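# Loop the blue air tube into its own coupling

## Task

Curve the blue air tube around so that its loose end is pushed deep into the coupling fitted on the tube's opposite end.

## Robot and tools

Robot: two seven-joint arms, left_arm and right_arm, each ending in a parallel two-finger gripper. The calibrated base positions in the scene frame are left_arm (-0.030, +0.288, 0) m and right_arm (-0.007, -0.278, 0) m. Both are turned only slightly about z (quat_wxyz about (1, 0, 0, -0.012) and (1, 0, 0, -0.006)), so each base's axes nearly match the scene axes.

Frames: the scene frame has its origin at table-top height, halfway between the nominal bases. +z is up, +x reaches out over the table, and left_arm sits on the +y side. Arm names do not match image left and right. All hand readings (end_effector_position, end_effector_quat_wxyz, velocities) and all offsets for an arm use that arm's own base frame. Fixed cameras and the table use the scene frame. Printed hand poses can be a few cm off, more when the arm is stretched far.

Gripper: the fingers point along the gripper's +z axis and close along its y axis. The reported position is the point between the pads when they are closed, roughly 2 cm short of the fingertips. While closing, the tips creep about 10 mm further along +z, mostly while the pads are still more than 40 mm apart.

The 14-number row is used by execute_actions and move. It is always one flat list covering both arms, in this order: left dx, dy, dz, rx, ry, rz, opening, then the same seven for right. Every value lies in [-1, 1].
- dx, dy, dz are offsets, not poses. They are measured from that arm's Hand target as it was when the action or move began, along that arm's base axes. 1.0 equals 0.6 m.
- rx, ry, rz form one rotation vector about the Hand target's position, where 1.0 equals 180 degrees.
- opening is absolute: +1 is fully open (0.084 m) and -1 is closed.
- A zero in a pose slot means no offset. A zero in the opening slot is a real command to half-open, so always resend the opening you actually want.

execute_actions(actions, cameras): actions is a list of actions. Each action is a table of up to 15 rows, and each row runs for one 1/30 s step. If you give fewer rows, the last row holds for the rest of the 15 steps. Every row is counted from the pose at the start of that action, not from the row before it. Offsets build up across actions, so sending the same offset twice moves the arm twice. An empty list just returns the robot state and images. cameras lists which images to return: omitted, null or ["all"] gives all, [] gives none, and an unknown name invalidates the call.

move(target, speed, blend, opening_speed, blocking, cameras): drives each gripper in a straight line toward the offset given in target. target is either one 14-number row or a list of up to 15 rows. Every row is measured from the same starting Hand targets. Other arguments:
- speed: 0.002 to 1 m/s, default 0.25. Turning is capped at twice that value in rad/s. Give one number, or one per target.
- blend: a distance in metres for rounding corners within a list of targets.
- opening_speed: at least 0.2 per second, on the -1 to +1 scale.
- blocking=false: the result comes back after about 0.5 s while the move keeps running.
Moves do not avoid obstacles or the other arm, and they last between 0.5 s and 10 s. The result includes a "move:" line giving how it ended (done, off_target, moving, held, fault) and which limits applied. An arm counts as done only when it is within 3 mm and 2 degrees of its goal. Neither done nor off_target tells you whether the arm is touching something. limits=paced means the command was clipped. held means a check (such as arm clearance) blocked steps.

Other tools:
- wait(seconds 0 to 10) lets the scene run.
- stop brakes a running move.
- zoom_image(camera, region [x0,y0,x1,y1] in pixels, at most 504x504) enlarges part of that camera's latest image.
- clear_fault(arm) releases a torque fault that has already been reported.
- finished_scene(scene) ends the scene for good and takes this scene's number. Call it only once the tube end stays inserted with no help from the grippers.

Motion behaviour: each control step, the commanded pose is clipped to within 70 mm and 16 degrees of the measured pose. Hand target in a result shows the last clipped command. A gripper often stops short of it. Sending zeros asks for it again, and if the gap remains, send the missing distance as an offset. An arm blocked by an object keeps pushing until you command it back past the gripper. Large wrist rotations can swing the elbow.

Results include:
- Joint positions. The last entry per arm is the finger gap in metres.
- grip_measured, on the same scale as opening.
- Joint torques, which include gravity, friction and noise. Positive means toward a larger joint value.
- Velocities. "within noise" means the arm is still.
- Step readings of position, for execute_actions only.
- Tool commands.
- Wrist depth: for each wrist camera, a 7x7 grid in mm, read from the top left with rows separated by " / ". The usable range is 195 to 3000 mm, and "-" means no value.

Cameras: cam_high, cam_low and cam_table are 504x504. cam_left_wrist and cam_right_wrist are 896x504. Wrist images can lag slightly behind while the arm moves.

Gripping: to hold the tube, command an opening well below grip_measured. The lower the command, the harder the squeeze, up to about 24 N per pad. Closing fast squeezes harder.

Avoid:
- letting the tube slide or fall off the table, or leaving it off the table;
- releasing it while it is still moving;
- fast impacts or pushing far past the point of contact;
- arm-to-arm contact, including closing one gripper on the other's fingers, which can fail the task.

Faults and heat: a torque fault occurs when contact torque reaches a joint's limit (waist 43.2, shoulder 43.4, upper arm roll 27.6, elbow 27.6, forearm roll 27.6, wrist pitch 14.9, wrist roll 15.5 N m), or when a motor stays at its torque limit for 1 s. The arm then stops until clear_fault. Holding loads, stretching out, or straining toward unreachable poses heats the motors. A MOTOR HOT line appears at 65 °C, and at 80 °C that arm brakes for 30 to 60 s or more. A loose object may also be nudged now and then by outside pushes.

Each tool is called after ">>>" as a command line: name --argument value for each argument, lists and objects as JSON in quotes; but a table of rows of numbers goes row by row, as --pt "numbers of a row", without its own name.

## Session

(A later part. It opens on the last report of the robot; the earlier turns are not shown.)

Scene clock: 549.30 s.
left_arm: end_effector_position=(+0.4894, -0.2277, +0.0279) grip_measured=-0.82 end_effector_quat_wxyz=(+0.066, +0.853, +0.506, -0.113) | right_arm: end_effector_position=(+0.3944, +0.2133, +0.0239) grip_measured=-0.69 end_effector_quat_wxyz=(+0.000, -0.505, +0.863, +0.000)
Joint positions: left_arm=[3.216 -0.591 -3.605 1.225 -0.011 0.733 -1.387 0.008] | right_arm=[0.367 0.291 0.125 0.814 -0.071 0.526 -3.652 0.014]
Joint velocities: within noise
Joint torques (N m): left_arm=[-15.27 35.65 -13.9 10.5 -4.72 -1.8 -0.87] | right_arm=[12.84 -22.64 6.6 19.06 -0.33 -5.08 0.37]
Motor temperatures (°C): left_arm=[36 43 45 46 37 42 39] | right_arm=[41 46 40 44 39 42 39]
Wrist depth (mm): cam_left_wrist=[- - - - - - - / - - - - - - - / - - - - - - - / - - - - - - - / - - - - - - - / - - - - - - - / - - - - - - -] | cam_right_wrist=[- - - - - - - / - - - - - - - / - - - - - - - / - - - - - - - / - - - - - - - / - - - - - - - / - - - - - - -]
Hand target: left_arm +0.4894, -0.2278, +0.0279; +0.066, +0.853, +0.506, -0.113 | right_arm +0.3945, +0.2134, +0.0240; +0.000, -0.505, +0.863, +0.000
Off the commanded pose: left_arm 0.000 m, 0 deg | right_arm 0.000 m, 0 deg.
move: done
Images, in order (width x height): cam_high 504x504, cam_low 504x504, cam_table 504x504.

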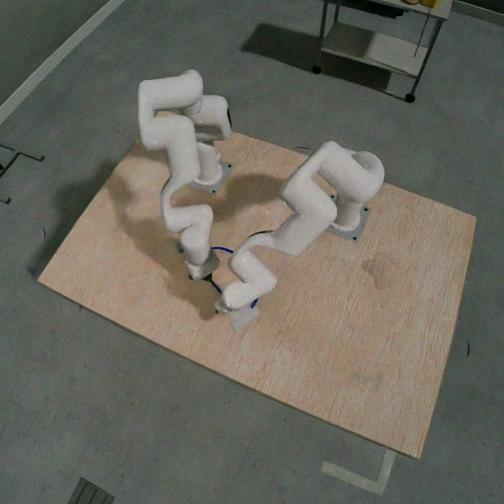

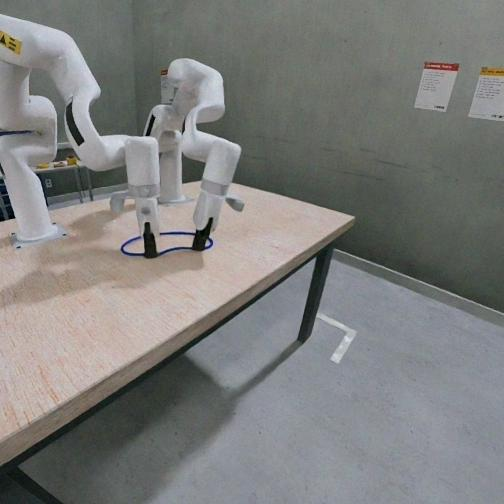

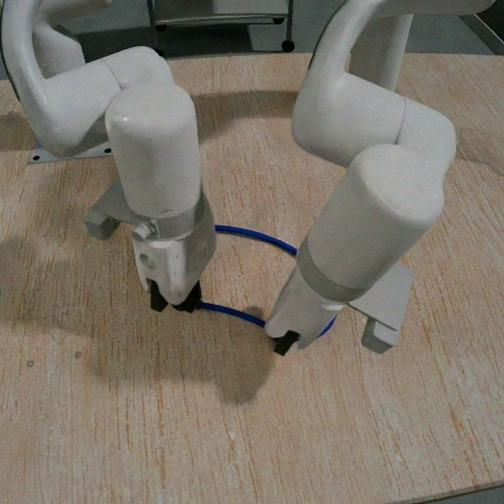

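>>> move --target '[0.0064,0.0117,0,0,0,0,-1,0,0,0,0,0,0,-1]' --speed 0.03

>>> zoom_image --camera "cam_low" --region '[148, 240, 188, 265]'

>>> zoom_image --camera "cam_table" --region '[185, 290, 245, 325]'

Scene clock: 564.50 s.
left_arm: end_effector_position=(+0.4931, -0.2209, +0.0279) grip_measured=-0.82 end_effector_quat_wxyz=(+0.066, +0.853, +0.506, -0.114) | right_arm: end_effector_position=(+0.3946, +0.2136, +0.0241) grip_measured=-0.69 end_effector_quat_wxyz=(+0.000, -0.505, +0.863, +0.000)
Joint positions: left_arm=[3.226 -0.594 -3.602 1.232 -0.011 0.74 -1.374 0.008] | right_arm=[0.367 0.291 0.125 0.814 -0.071 0.526 -3.652 0.014]
Joint velocities: within noise
Joint torques (N m): left_arm=[8.27 29.6 -1.93 23.28 4.09 0.18 1.81] | right_arm=[4.86 -23.02 -0.54 9.64 1.95 -0.14 -0.73]
Motor temperatures (°C): left_arm=[36 44 48 45 37 42 39] | right_arm=[42 46 41 52 39 44 39]
Wrist depth (mm): cam_left_wrist=[- - - - - - - / - - - - - - - / - - - - - - - / - - - - - - - / - - - - - - - / - - - - - - - / - - - - - - -] | cam_right_wrist=[- - - - - - - / - - - - - - - / - - - - - - - / - - - - - - - / - - - - - - - / - - - - - - - / - - - - - - -]
Hand target: left_arm +0.4932, -0.2208, +0.0279; +0.066, +0.853, +0.506, -0.113 | right_arm +0.3945, +0.2134, +0.0240; +0.000, -0.505, +0.863, +0.000
Off the commanded pose: left_arm 0.000 m, 0 deg | right_arm 0.000 m, 0 deg.
move: done
camera_calibration:
cam_left_wrist: T_world_to_cam=[[0.8847, -0.465796, 0.0184306, -0.513026], [-0.452817, -0.849312, 0.271339, 0.0956174], [-0.110736, -0.2484, -0.962307, 0.155622], [0, 0, 0, 1]] pos_world=[0.514404, -0.1191, 0.133266]
cam_right_wrist: T_world_to_cam=[[-0.865362, 0.501082, 0.00805443, 0.267891], [0.501144, 0.865299, 0.0105604, -0.320295], [-0.00167786, 0.013175, -0.999912, 0.154576], [0, 0, 0, 1]] pos_world=[0.392596, 0.140879, 0.155787]

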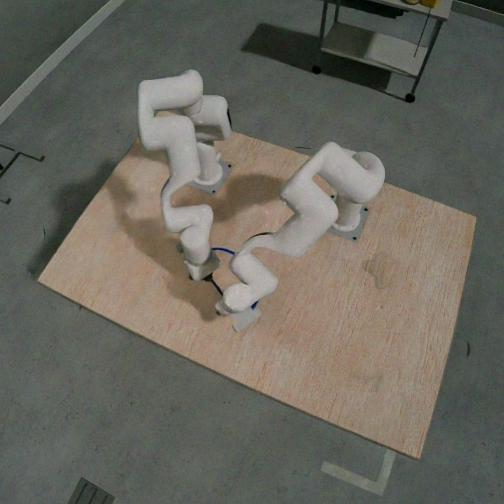

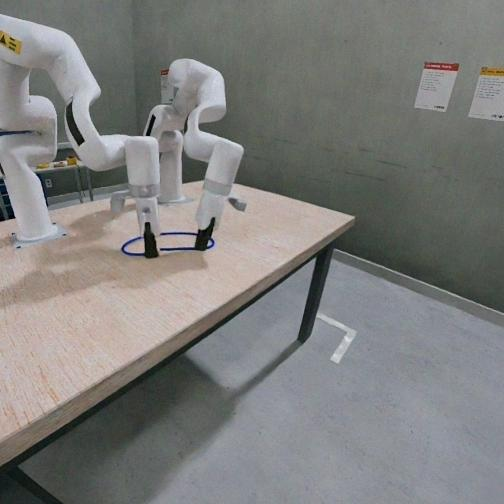

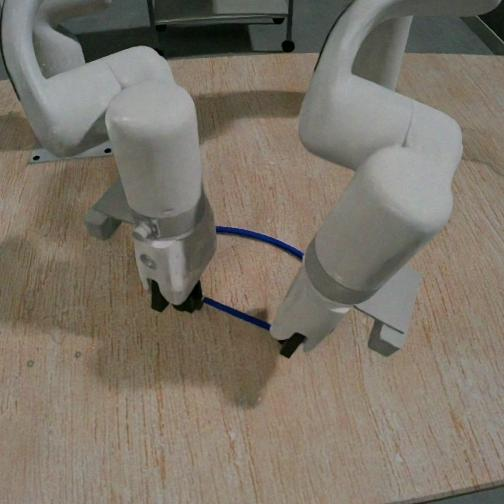

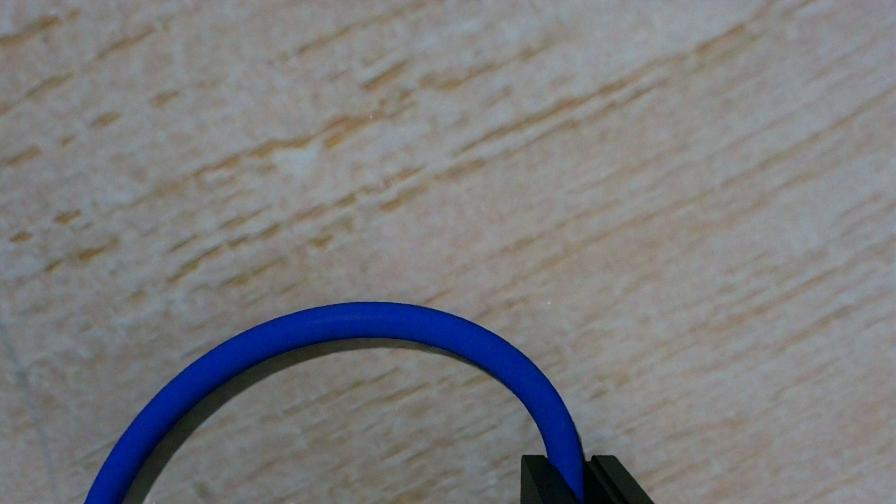

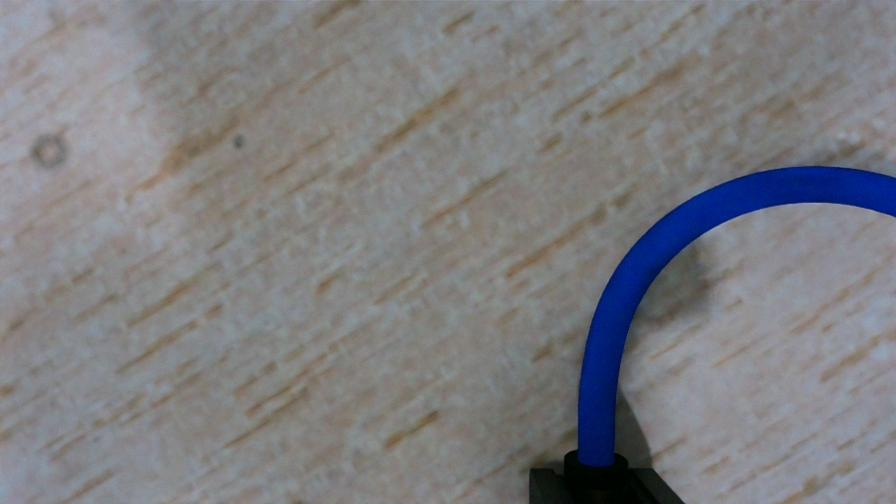

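Scaled by 12.600 from the camera's 504x504 image, which has a finer 720x720 frame.

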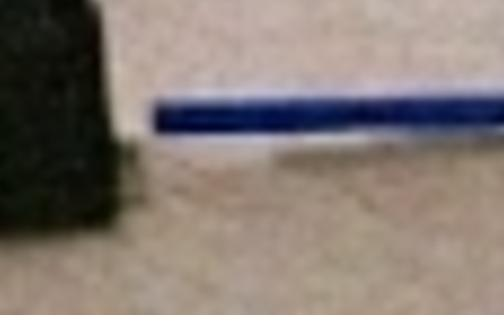

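Scaled by 8.400 from the camera's 504x504 image, which has a finer 720x720 frame.

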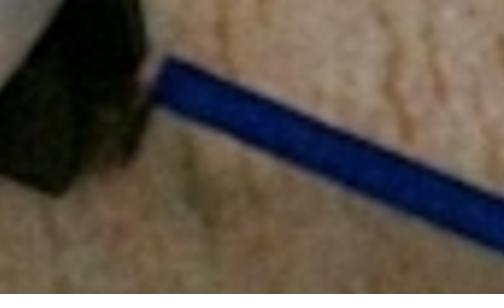

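>>> zoom_image --camera "cam_low" --region '[115, 215, 225, 275]'

>>> zoom_image --camera "cam_table" --region '[140, 220, 320, 360]'

>>> zoom_image --camera "cam_low" --region '[135, 245, 163, 263]'

>>> zoom_image --camera "cam_table" --region '[190, 290, 214, 314]'

Scaled by 4.582 from the camera's 504x504 image, which has a finer 720x720 frame.

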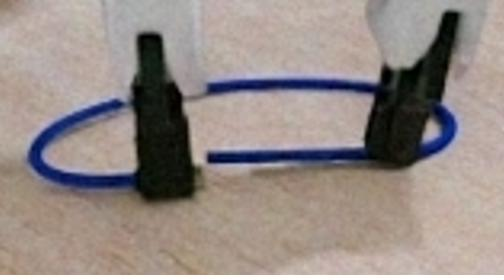

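Scaled by 2.800 from the camera's 504x504 image, which has a finer 720x720 frame.

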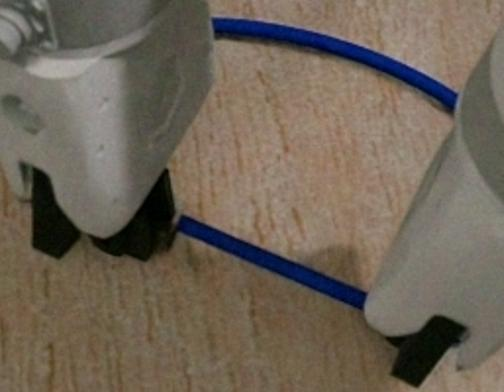

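Scaled by 18.000 from the camera's 504x504 image, which has a finer 720x720 frame.

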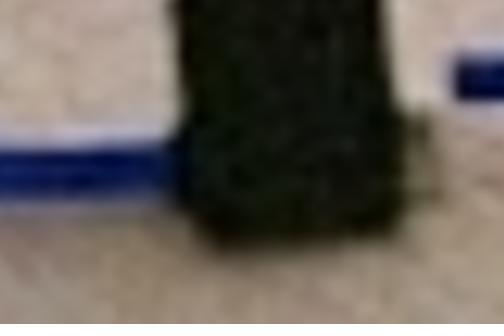

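Scaled by 21.000 from the camera's 504x504 image, which has a finer 720x720 frame.

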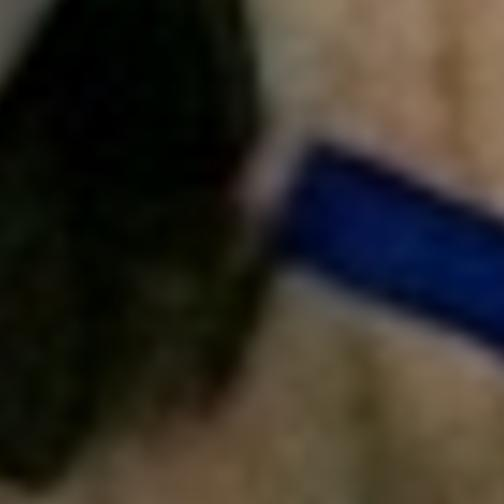

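>>> move --target '[0.004,0.0073,0,0.0268,-0.0146,0,-1,0,0,0,0,0,0,-1]' --speed 0.05 --cameras '["cam_low","cam_table"]'

>>> zoom_image --camera "cam_low" --region '[135, 240, 175, 265]'

>>> zoom_image --camera "cam_table" --region '[185, 290, 245, 325]'

Scene clock: 595.67 s.
left_arm: end_effector_position=(+0.4956, -0.2164, +0.0279) grip_measured=-0.82 end_effector_quat_wxyz=(+0.042, +0.857, +0.508, -0.073) | right_arm: end_effector_position=(+0.3945, +0.2134, +0.0240) grip_measured=-0.69 end_effector_quat_wxyz=(+0.000, -0.505, +0.863, +0.000)
Joint positions: left_arm=[3.157 -0.568 -3.546 1.218 0.073 0.719 -1.46 0.008] | right_arm=[0.367 0.291 0.125 0.814 -0.071 0.526 -3.652 0.014]
Joint velocities: within noise
Joint torques (N m): left_arm=[-6.16 39.83 -0.94 15.18 3.79 -2.79 -0.83] | right_arm=[-9.89 -20.97 -1.59 7.67 1.5 -0.44 -0.68]
Motor temperatures (°C): left_arm=[36 44 45 50 37 41 39] | right_arm=[41 46 40 45 39 42 39]
Wrist depth (mm): cam_left_wrist=[- - - - - - - / - - - - - - - / - - - - - - - / - - - - - - - / - - - - - - - / - - - - - - - / - - - - - - -] | cam_right_wrist=[- - - - - - - / - - - - - - - / - - - - - - - / - - - - - - - / - - - - - - - / - - - - - - - / - - - - - - -]
Hand target: left_arm +0.4956, -0.2164, +0.0279; +0.042, +0.857, +0.508, -0.073 | right_arm +0.3945, +0.2134, +0.0240; +0.000, -0.505, +0.863, +0.000
Off the commanded pose: left_arm 0.000 m, 0 deg | right_arm 0.000 m, 0 deg.
move: done
Images, in order (width x height): cam_low 504x504, cam_table 504x504.

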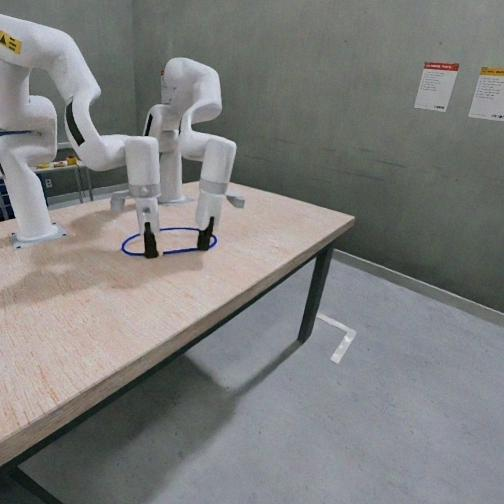

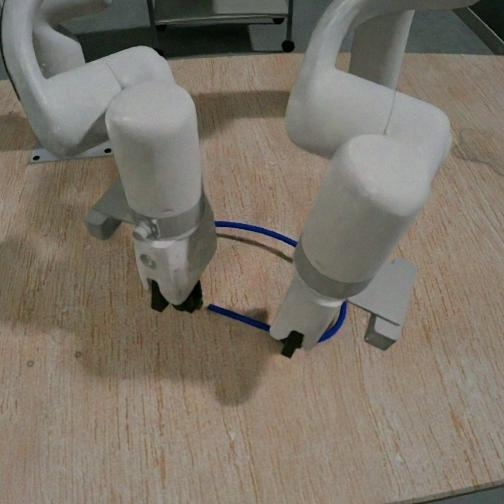

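Scaled by 12.600 from the camera's 504x504 image, which has a finer 720x720 frame.

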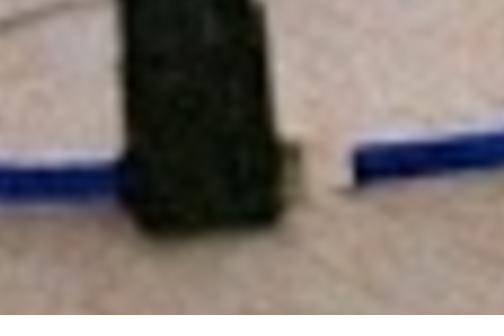

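Scaled by 8.400 from the camera's 504x504 image, which has a finer 720x720 frame.

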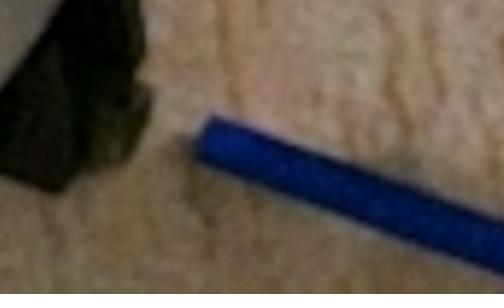

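>>> zoom_image --camera "cam_table" --region '[190, 292, 216, 316]'

>>> zoom_image --camera "cam_low" --region '[150, 246, 170, 260]'

Scaled by 19.385 from the camera's 504x504 image, which has a finer 720x720 frame.

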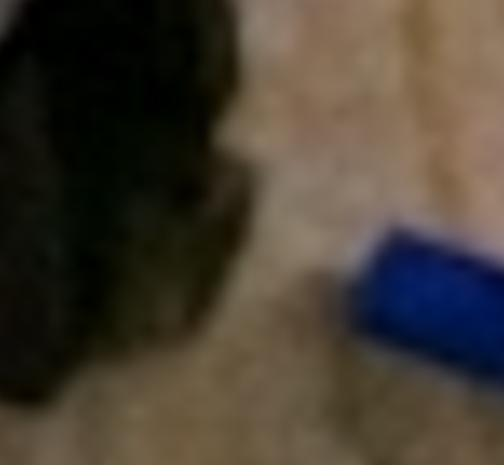

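Scaled by 25.200 from the camera's 504x504 image, which has a finer 720x720 frame.

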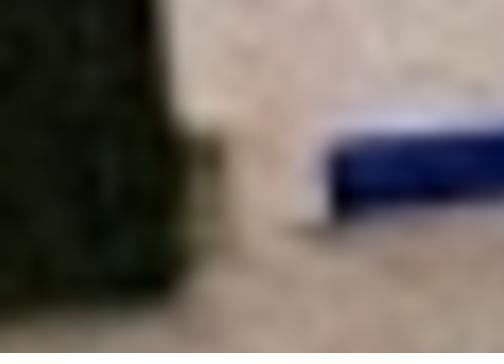

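>>> move --target '[0.0013,-0.0063,0.00175,0,0,0,-1,0,0,0,0,0,0,-1]' --speed 0.03 --cameras '["cam_low","cam_table"]'

>>> zoom_image --camera "cam_low" --region '[150, 246, 170, 260]'

>>> zoom_image --camera "cam_table" --region '[190, 292, 216, 316]'

Scene clock: 607.67 s.
left_arm: end_effector_position=(+0.4964, -0.2201, +0.0290) grip_measured=-0.84 end_effector_quat_wxyz=(+0.042, +0.857, +0.508, -0.073) | right_arm: end_effector_position=(+0.3945, +0.2134, +0.0240) grip_measured=-0.69 end_effector_quat_wxyz=(+0.000, -0.505, +0.863, +0.000)
Joint positions: left_arm=[3.15 -0.571 -3.546 1.227 0.074 0.723 -1.467 0.007] | right_arm=[0.367 0.291 0.125 0.814 -0.071 0.526 -3.652 0.014]
Joint velocities: within noise
Joint torques (N m): left_arm=[-6.2 28.42 -5.97 22.14 3.71 0.22 -1] | right_arm=[-9.34 -18.83 -1.63 8.32 1.14 -0.54 -0.7]
Motor temperatures (°C): left_arm=[36 44 44 48 37 41 39] | right_arm=[41 46 40 44 39 42 39]
Wrist depth (mm): cam_left_wrist=[- - - - - - - / - - - - - - - / - - - - - - - / - - - - - - - / - - - - - - - / - - - - - - - / - - - - - - -] | cam_right_wrist=[- - - - - - - / - - - - - - - / - - - - - - - / - - - - - - - / - - - - - - - / - - - - - - - / - - - - - - -]
Hand target: left_arm +0.4964, -0.2202, +0.0290; +0.042, +0.857, +0.508, -0.073 | right_arm +0.3945, +0.2134, +0.0240; +0.000, -0.505, +0.863, +0.000
Off the commanded pose: left_arm 0.000 m, 0 deg | right_arm 0.000 m, 0 deg.
move: done
Images, in order (width x height): cam_low 504x504, cam_table 504x504.

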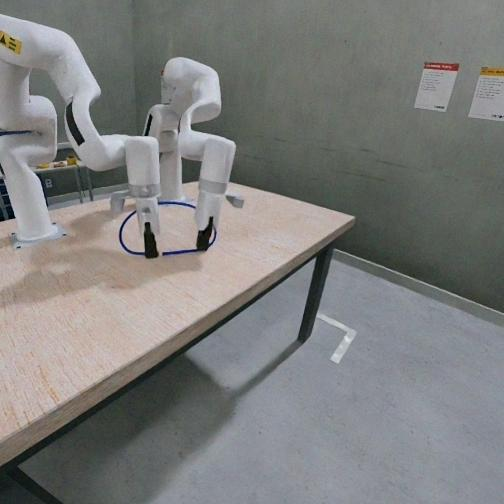

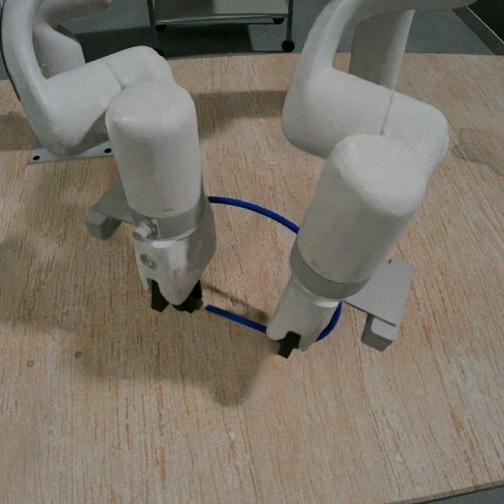

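Scaled by 25.200 from the camera's 504x504 image, which has a finer 720x720 frame.

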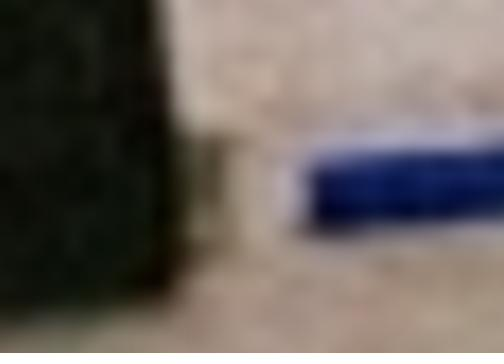

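Scaled by 19.385 from the camera's 504x504 image, which has a finer 720x720 frame.

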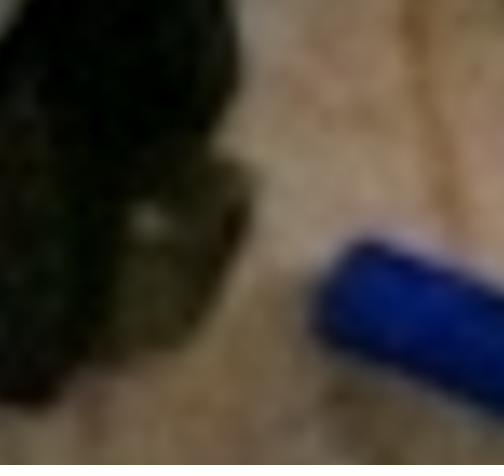

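>>> move --target '[0.0,-0.0057,0.003,0,0,0,-1,0,0,0,0,0,0,-1]' --speed 0.03 --cameras '["cam_low","cam_table"]'

>>> zoom_image --camera "cam_low" --region '[150, 246, 170, 260]'

>>> zoom_image --camera "cam_table" --region '[190, 292, 216, 316]'

>>> zoom_image --camera "cam_table" --region '[185, 285, 245, 335]'

Scene clock: 615.53 s.
left_arm: end_effector_position=(+0.4964, -0.2235, +0.0307) grip_measured=-0.84 end_effector_quat_wxyz=(+0.042, +0.857, +0.508, -0.073) | right_arm: end_effector_position=(+0.3945, +0.2134, +0.0240) grip_measured=-0.69 end_effector_quat_wxyz=(+0.000, -0.505, +0.863, +0.000)
Joint positions: left_arm=[3.144 -0.571 -3.547 1.232 0.074 0.728 -1.473 0.007] | right_arm=[0.367 0.291 0.125 0.814 -0.071 0.526 -3.652 0.014]
Joint velocities: within noise
Joint torques (N m): left_arm=[-5.74 38.34 -6.02 22.6 3.76 0.01 -1.04] | right_arm=[-8.88 -16.89 -1.55 8.85 0.82 -0.64 -0.65]
Motor temperatures (°C): left_arm=[36 44 45 49 37 41 39] | right_arm=[41 46 40 44 39 42 39]
Wrist depth (mm): cam_left_wrist=[- - - - - - - / - - - - - - - / - - - - - - - / - - - - - - - / - - - - - - - / - - - - - - - / - - - - - - -] | cam_right_wrist=[- - - - - - - / - - - - - - - / - - - - - - - / - - - - - - - / - - - - - - - / - - - - - - - / - - - - - - -]
Hand target: left_arm +0.4964, -0.2236, +0.0308; +0.042, +0.857, +0.508, -0.073 | right_arm +0.3945, +0.2134, +0.0240; +0.000, -0.505, +0.863, +0.000
Off the commanded pose: left_arm 0.000 m, 0 deg | right_arm 0.000 m, 0 deg.
move: done
Images, in order (width x height): cam_low 504x504, cam_table 504x504.

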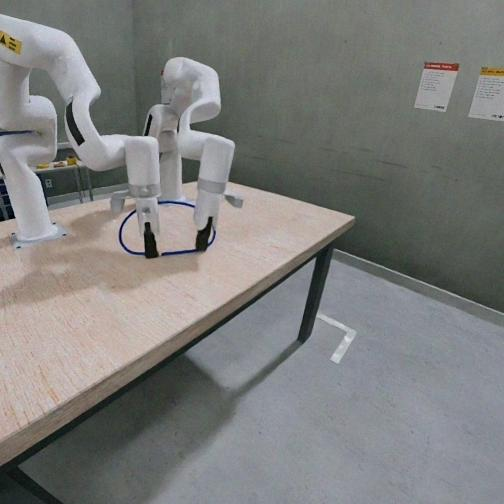

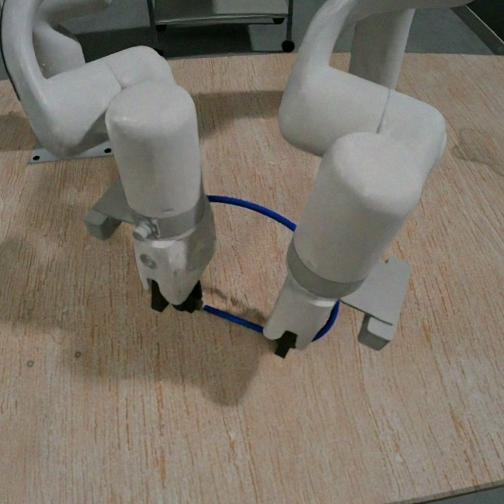

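Scaled by 25.200 from the camera's 504x504 image, which has a finer 720x720 frame.

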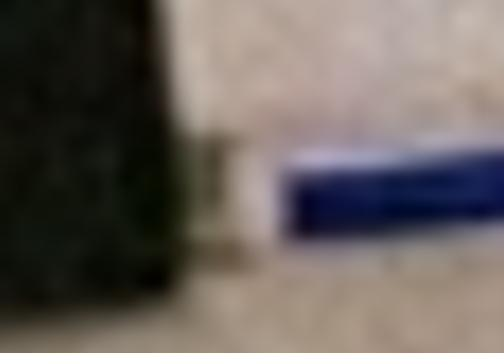

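Scaled by 19.385 from the camera's 504x504 image, which has a finer 720x720 frame.

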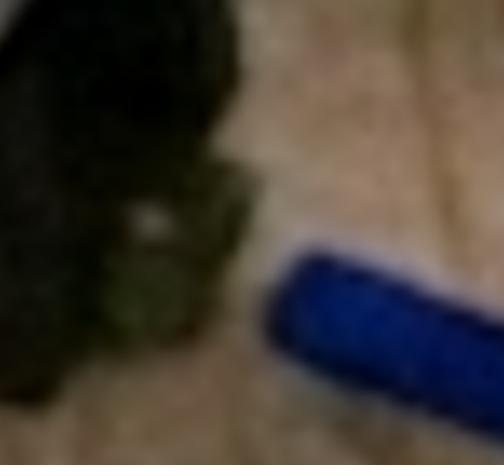

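Scaled by 8.400 from the camera's 504x504 image, which has a finer 720x720 frame.

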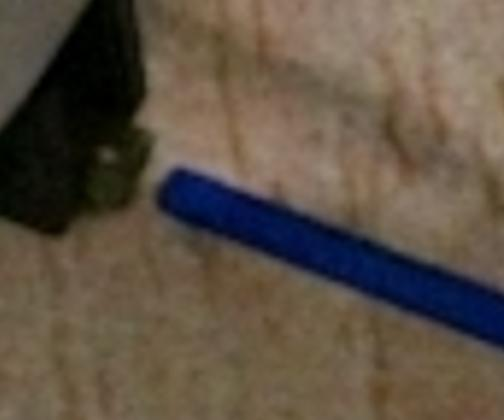

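>>> move --target '[-0.0032,-0.0059,0.002,0,0,0,-1,0,0,0,0,0,0,-1]' --speed 0.03 --cameras '["cam_low","cam_table"]'

>>> zoom_image --camera "cam_low" --region '[150, 246, 170, 260]'

>>> zoom_image --camera "cam_table" --region '[190, 292, 216, 316]'

Scene clock: 621.70 s.
left_arm: end_effector_position=(+0.4945, -0.2270, +0.0319) grip_measured=-0.84 end_effector_quat_wxyz=(+0.042, +0.857, +0.508, -0.073) | right_arm: end_effector_position=(+0.3945, +0.2134, +0.0240) grip_measured=-0.69 end_effector_quat_wxyz=(+0.000, -0.505, +0.863, +0.000)
Joint positions: left_arm=[3.139 -0.567 -3.549 1.23 0.073 0.728 -1.48 0.007] | right_arm=[0.367 0.291 0.125 0.814 -0.071 0.526 -3.652 0.014]
Joint velocities: within noise
Joint torques (N m): left_arm=[-6.32 38.63 -6.31 14.07 -3.26 0.15 -0.9] | right_arm=[-8.65 -14.98 -1.49 9.5 0.56 -0.79 -0.62]
Motor temperatures (°C): left_arm=[36 44 45 49 37 41 39] | right_arm=[41 46 40 44 39 42 39]
Wrist depth (mm): cam_left_wrist=[- - - - - - - / - - - - - - - / - - - - - - - / - - - - - - - / - - - - - - - / - - - - - - - / - - - - - - -] | cam_right_wrist=[- - - - - - - / - - - - - - - / - - - - - - - / - - - - - - - / - - - - - - - / - - - - - - - / - - - - - - -]
Hand target: left_arm +0.4945, -0.2271, +0.0320; +0.042, +0.857, +0.508, -0.073 | right_arm +0.3945, +0.2134, +0.0240; +0.000, -0.505, +0.863, +0.000
Off the commanded pose: left_arm 0.000 m, 0 deg | right_arm 0.000 m, 0 deg.
move: done
Images, in order (width x height): cam_low 504x504, cam_table 504x504.

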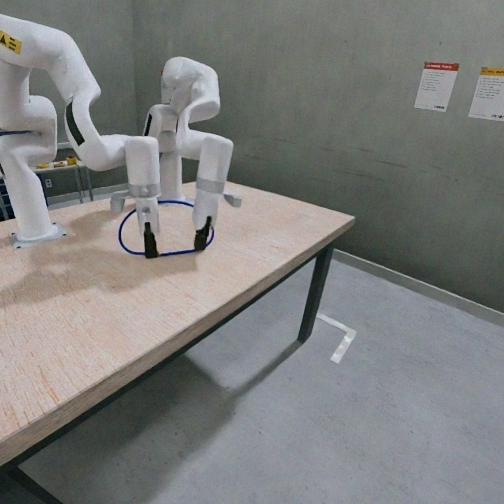

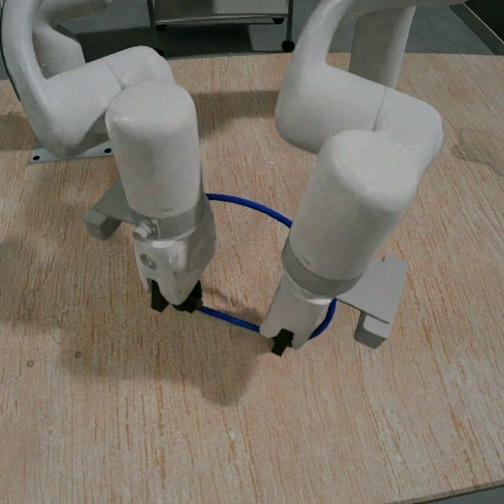

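Scaled by 25.200 from the camera's 504x504 image, which has a finer 720x720 frame.

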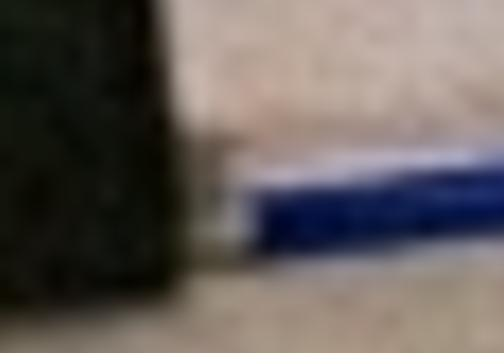

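Scaled by 19.385 from the camera's 504x504 image, which has a finer 720x720 frame.

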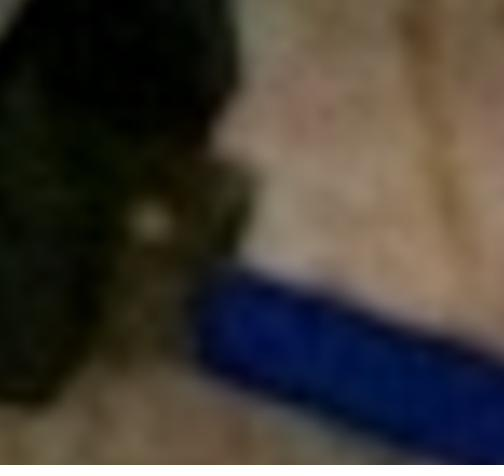

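>>> move --target '[0.0032,0.0059,0.0,-0.0055,0.0030,0,-1,0,0,0,0,0,0,-1]' --speed 0.03 --cameras '["cam_low","cam_table"]'

>>> zoom_image --camera "cam_low" --region '[150, 246, 170, 260]'

>>> zoom_image --camera "cam_table" --region '[190, 292, 216, 316]'

>>> zoom_image --camera "cam_low" --region '[110, 195, 230, 265]'

Scene clock: 633.60 s.
left_arm: end_effector_position=(+0.4964, -0.2236, +0.0320) grip_measured=-0.84 end_effector_quat_wxyz=(+0.047, +0.856, +0.508, -0.081) | right_arm: end_effector_position=(+0.3945, +0.2134, +0.0240) grip_measured=-0.69 end_effector_quat_wxyz=(+0.000, -0.505, +0.863, +0.000)
Joint positions: left_arm=[3.161 -0.573 -3.559 1.236 0.055 0.735 -1.453 0.007] | right_arm=[0.367 0.291 0.125 0.814 -0.071 0.526 -3.652 0.014]
Joint velocities: within noise
Joint torques (N m): left_arm=[8.29 29.21 -5.72 22.92 -2.95 0.14 1.6] | right_arm=[-8.06 -12.96 -1.54 10.24 0.25 -0.75 -0.7]
Motor temperatures (°C): left_arm=[36 44 45 48 37 41 39] | right_arm=[41 45 40 45 39 42 39]
Wrist depth (mm): cam_left_wrist=[- - - - - - - / - - - - - - - / - - - - - - - / - - - - - - - / - - - - - - - / - - - - - - - / - - - - - - -] | cam_right_wrist=[- - - - - - - / - - - - - - - / - - - - - - - / - - - - - - - / - - - - - - - / - - - - - - - / - - - - - - -]
Hand target: left_arm +0.4964, -0.2236, +0.0320; +0.047, +0.856, +0.508, -0.081 | right_arm +0.3945, +0.2134, +0.0240; +0.000, -0.505, +0.863, +0.000
Off the commanded pose: left_arm 0.000 m, 0 deg | right_arm 0.000 m, 0 deg.
move: done
Images, in order (width x height): cam_low 504x504, cam_table 504x504.

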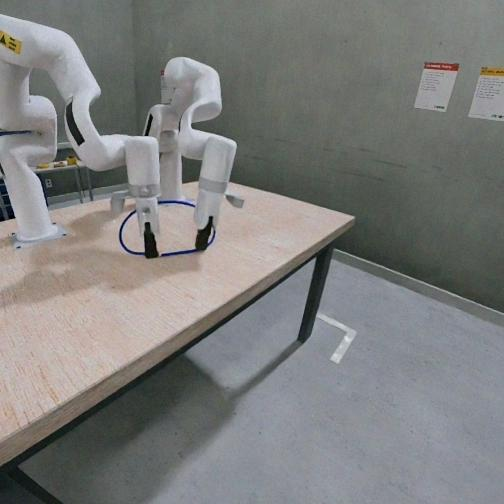

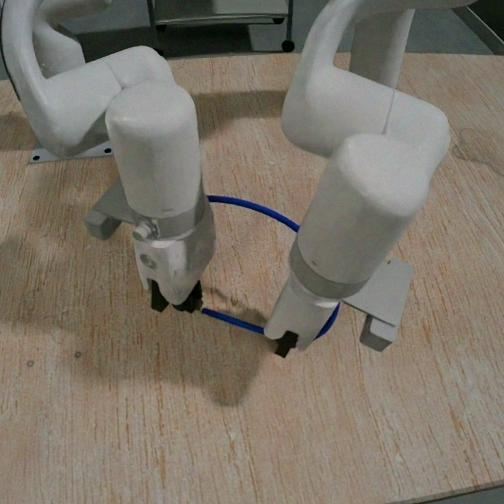

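Scaled by 25.200 from the camera's 504x504 image, which has a finer 720x720 frame.

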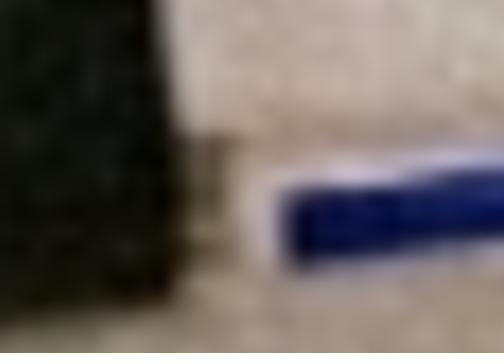

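Scaled by 19.385 from the camera's 504x504 image, which has a finer 720x720 frame.

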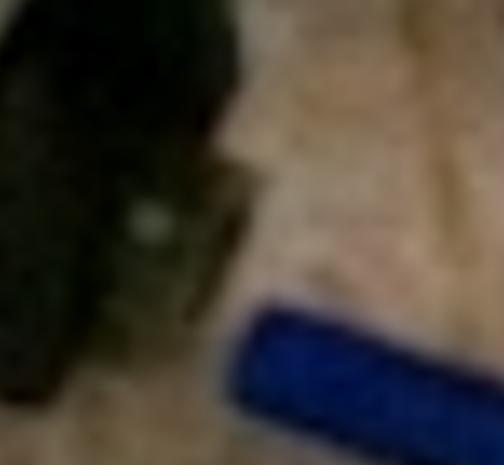

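Scaled by 4.200 from the camera's 504x504 image, which has a finer 720x720 frame.

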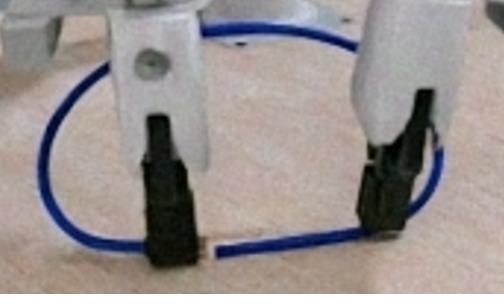

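>>> execute_actions --actions '[]'

>>> zoom_image --camera "cam_low" --region '[185, 225, 225, 260]'

>>> zoom_image --camera "cam_left_wrist" --region '[400, 200, 760, 504]'

>>> zoom_image --camera "cam_high" --region '[170, 210, 290, 340]'

Scene clock: 650.93 s.
left_arm: end_effector_position=(+0.4964, -0.2236, +0.0320) grip_measured=-0.84 end_effector_quat_wxyz=(+0.047, +0.856, +0.508, -0.081) | right_arm: end_effector_position=(+0.3945, +0.2134, +0.0240) grip_measured=-0.69 end_effector_quat_wxyz=(+0.000, -0.505, +0.863, +0.000)
Joint positions: left_arm=[3.161 -0.574 -3.559 1.236 0.055 0.735 -1.453 0.007] | right_arm=[0.367 0.291 0.125 0.814 -0.071 0.526 -3.652 0.014]
Joint velocities: within noise
Joint torques (N m): left_arm=[8.16 30.09 -4.85 22.08 -2.92 -0.15 1.48] | right_arm=[-7.51 -12.57 -1.53 10.64 -0.1 -0.97 -0.68]
Motor temperatures (°C): left_arm=[36 44 45 50 37 41 39] | right_arm=[41 45 40 45 39 41 39]
Wrist depth (mm): cam_left_wrist=[- - - - - - - / - - - - - - - / - - - - - - - / - - - - - - - / - - - - - - - / - - - - - - - / - - - - - - -] | cam_right_wrist=[- - - - - - - / - - - - - - - / - - - - - - - / - - - - - - - / - - - - - - - / - - - - - - - / - - - - - - -]
Hand target: left_arm +0.4964, -0.2236, +0.0320; +0.047, +0.856, +0.508, -0.081 | right_arm +0.3945, +0.2134, +0.0240; +0.000, -0.505, +0.863, +0.000
Tool commands: left_gripper/opening=-1.0 right_gripper/opening=-1.0
Off the commanded pose: left_arm 0.000 m, 0 deg | right_arm 0.000 m, 0 deg.
camera_calibration:
cam_left_wrist: T_world_to_cam=[[0.884058, -0.466969, 0.0195163, -0.517213], [-0.461284, -0.865051, 0.197242, 0.0967712], [-0.0752236, -0.183376, -0.98016, 0.156733], [0, 0, 0, 1]] pos_world=[0.513675, -0.129069, 0.14463]
cam_right_wrist: T_world_to_cam=[[-0.865247, 0.501276, 0.00837491, 0.267784], [0.501341, 0.865193, 0.00991362, -0.320033], [-0.00227645, 0.0127764, -0.999916, 0.154768], [0, 0, 0, 1]] pos_world=[0.392497, 0.140679, 0.155685]

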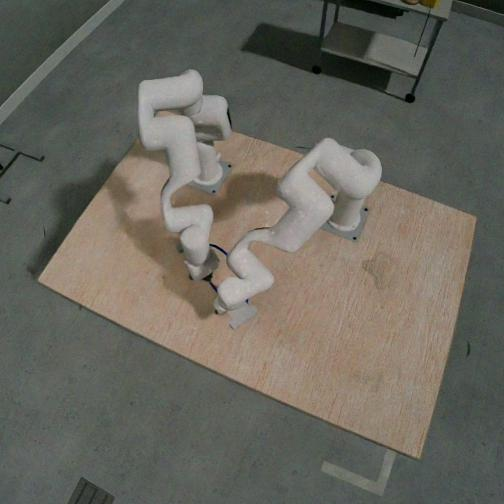

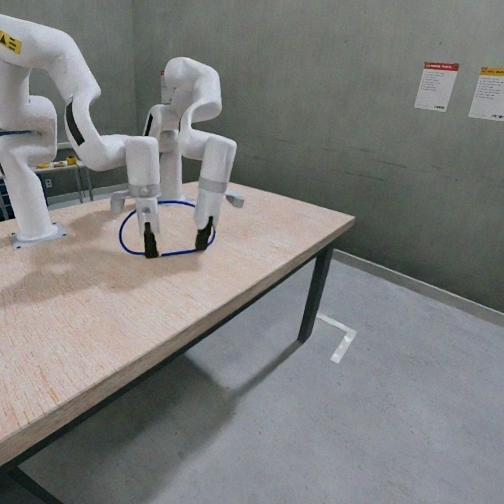

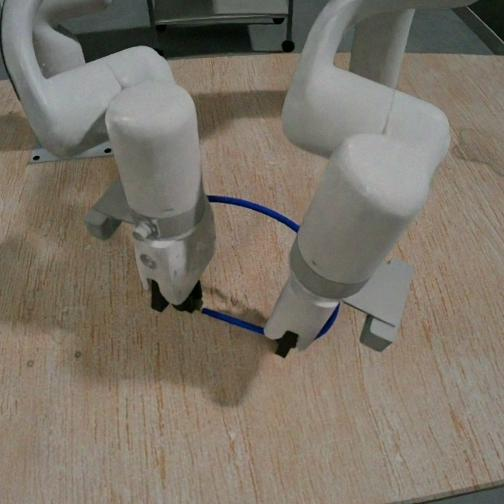

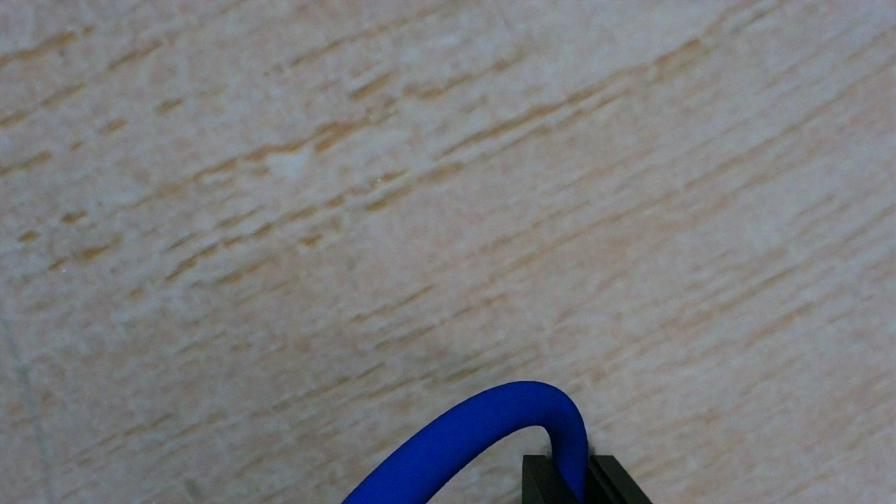

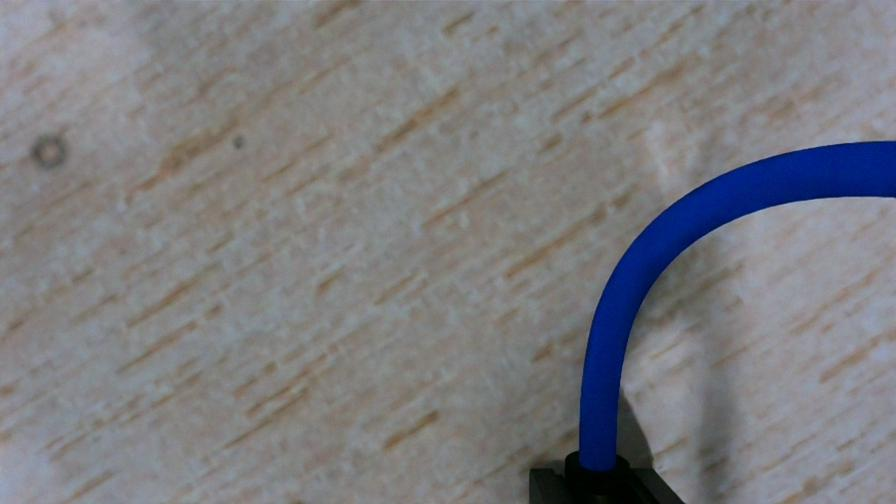

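Scaled by 12.600 from the camera's 504x504 image, which has a finer 720x720 frame.

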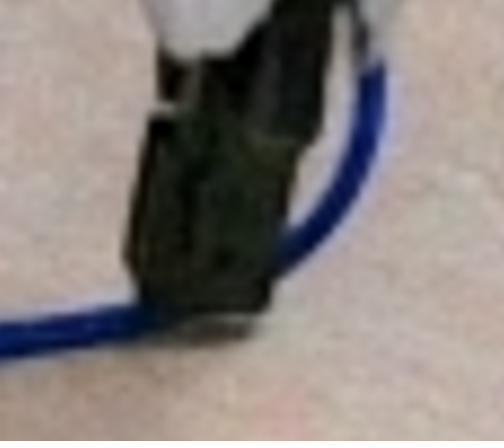

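Scaled by 1.400 from the camera's 896x504 image, which has a finer 1280x720 frame.

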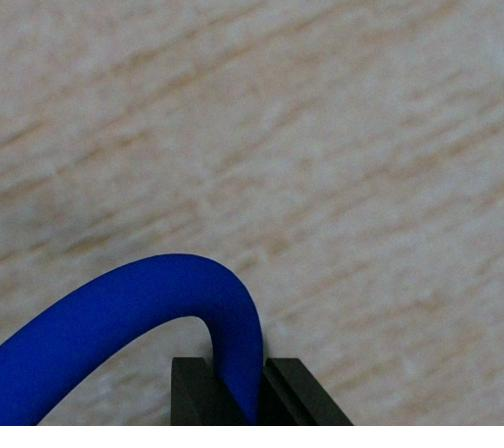

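Scaled by 3.877 from the camera's 504x504 image, which has a finer 720x720 frame.

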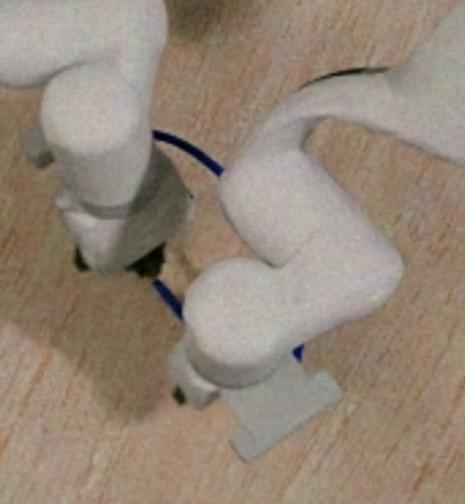

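>>> move --pt "0.012 0.022 -0.003 0 0 0 -1 0 0 0 0 0 0 -1" --pt "-0.0677 0.0412 -0.003 0 0 0.1667 -1 0.0669 -0.017 0 0 0 0.1667 -1" --speed 0.1 --cameras '["cam_table","cam_low"]'

Scene clock: 681.70 s.
left_arm: end_effector_position=(+0.4558, -0.1989, +0.0302) grip_measured=-0.84 end_effector_quat_wxyz=(+0.066, +0.696, +0.712, -0.066) | right_arm: end_effector_position=(+0.4346, +0.2032, +0.0240) grip_measured=-0.69 end_effector_quat_wxyz=(+0.000, +0.711, -0.703, +0.000)
Joint positions: left_arm=[3.139 -0.394 -3.502 0.937 -0.084 0.503 -1.854 0.007] | right_arm=[0.243 0.372 0.192 0.937 -0.128 0.574 -4.194 0.014]
Joint velocities: within noise
Joint torques (N m): left_arm=[-5.99 32.66 0.77 11.18 -3.1 -2.39 -0.88] | right_arm=[-12.6 -8.71 0.35 11.46 -0.14 0 -0.87]
Motor temperatures (°C): left_arm=[36 44 45 50 37 41 39] | right_arm=[41 45 40 46 39 41 39]
Wrist depth (mm): cam_left_wrist=[- - - - - - - / - - - - - - - / - - - - - - - / - - - - - - - / - - - - - - - / - - - - - - - / - - - - - - -] | cam_right_wrist=[- - - - - - - / - - - - - - - / - - - - - - - / - - - - - - - / - - - - - - - / - - - - - - - / - - - - - - -]
Hand target: left_arm +0.4558, -0.1989, +0.0302; +0.066, +0.696, +0.712, -0.066 | right_arm +0.4346, +0.2032, +0.0240; +0.000, +0.711, -0.703, +0.000
Off the commanded pose: left_arm 0.000 m, 0 deg | right_arm 0.000 m, 0 deg.
move: done
Images, in order (width x height): cam_low 504x504, cam_table 504x504.

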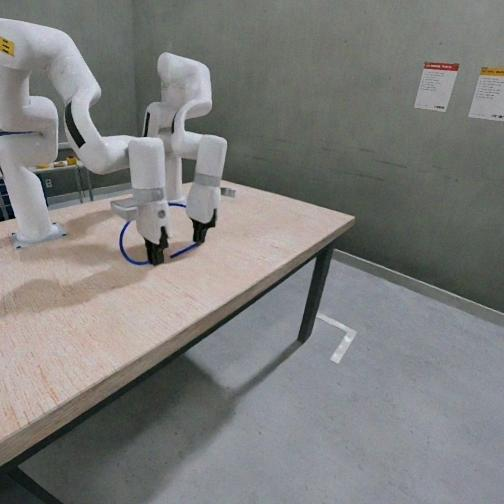

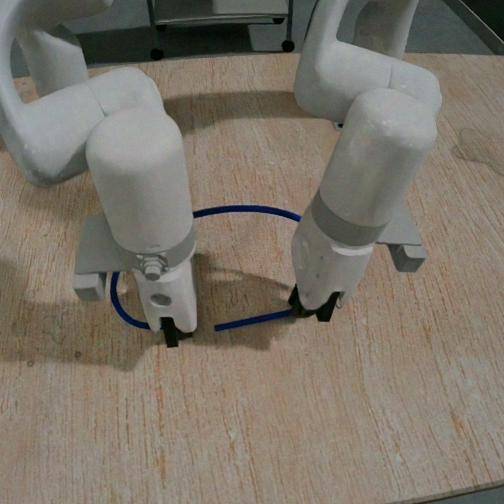

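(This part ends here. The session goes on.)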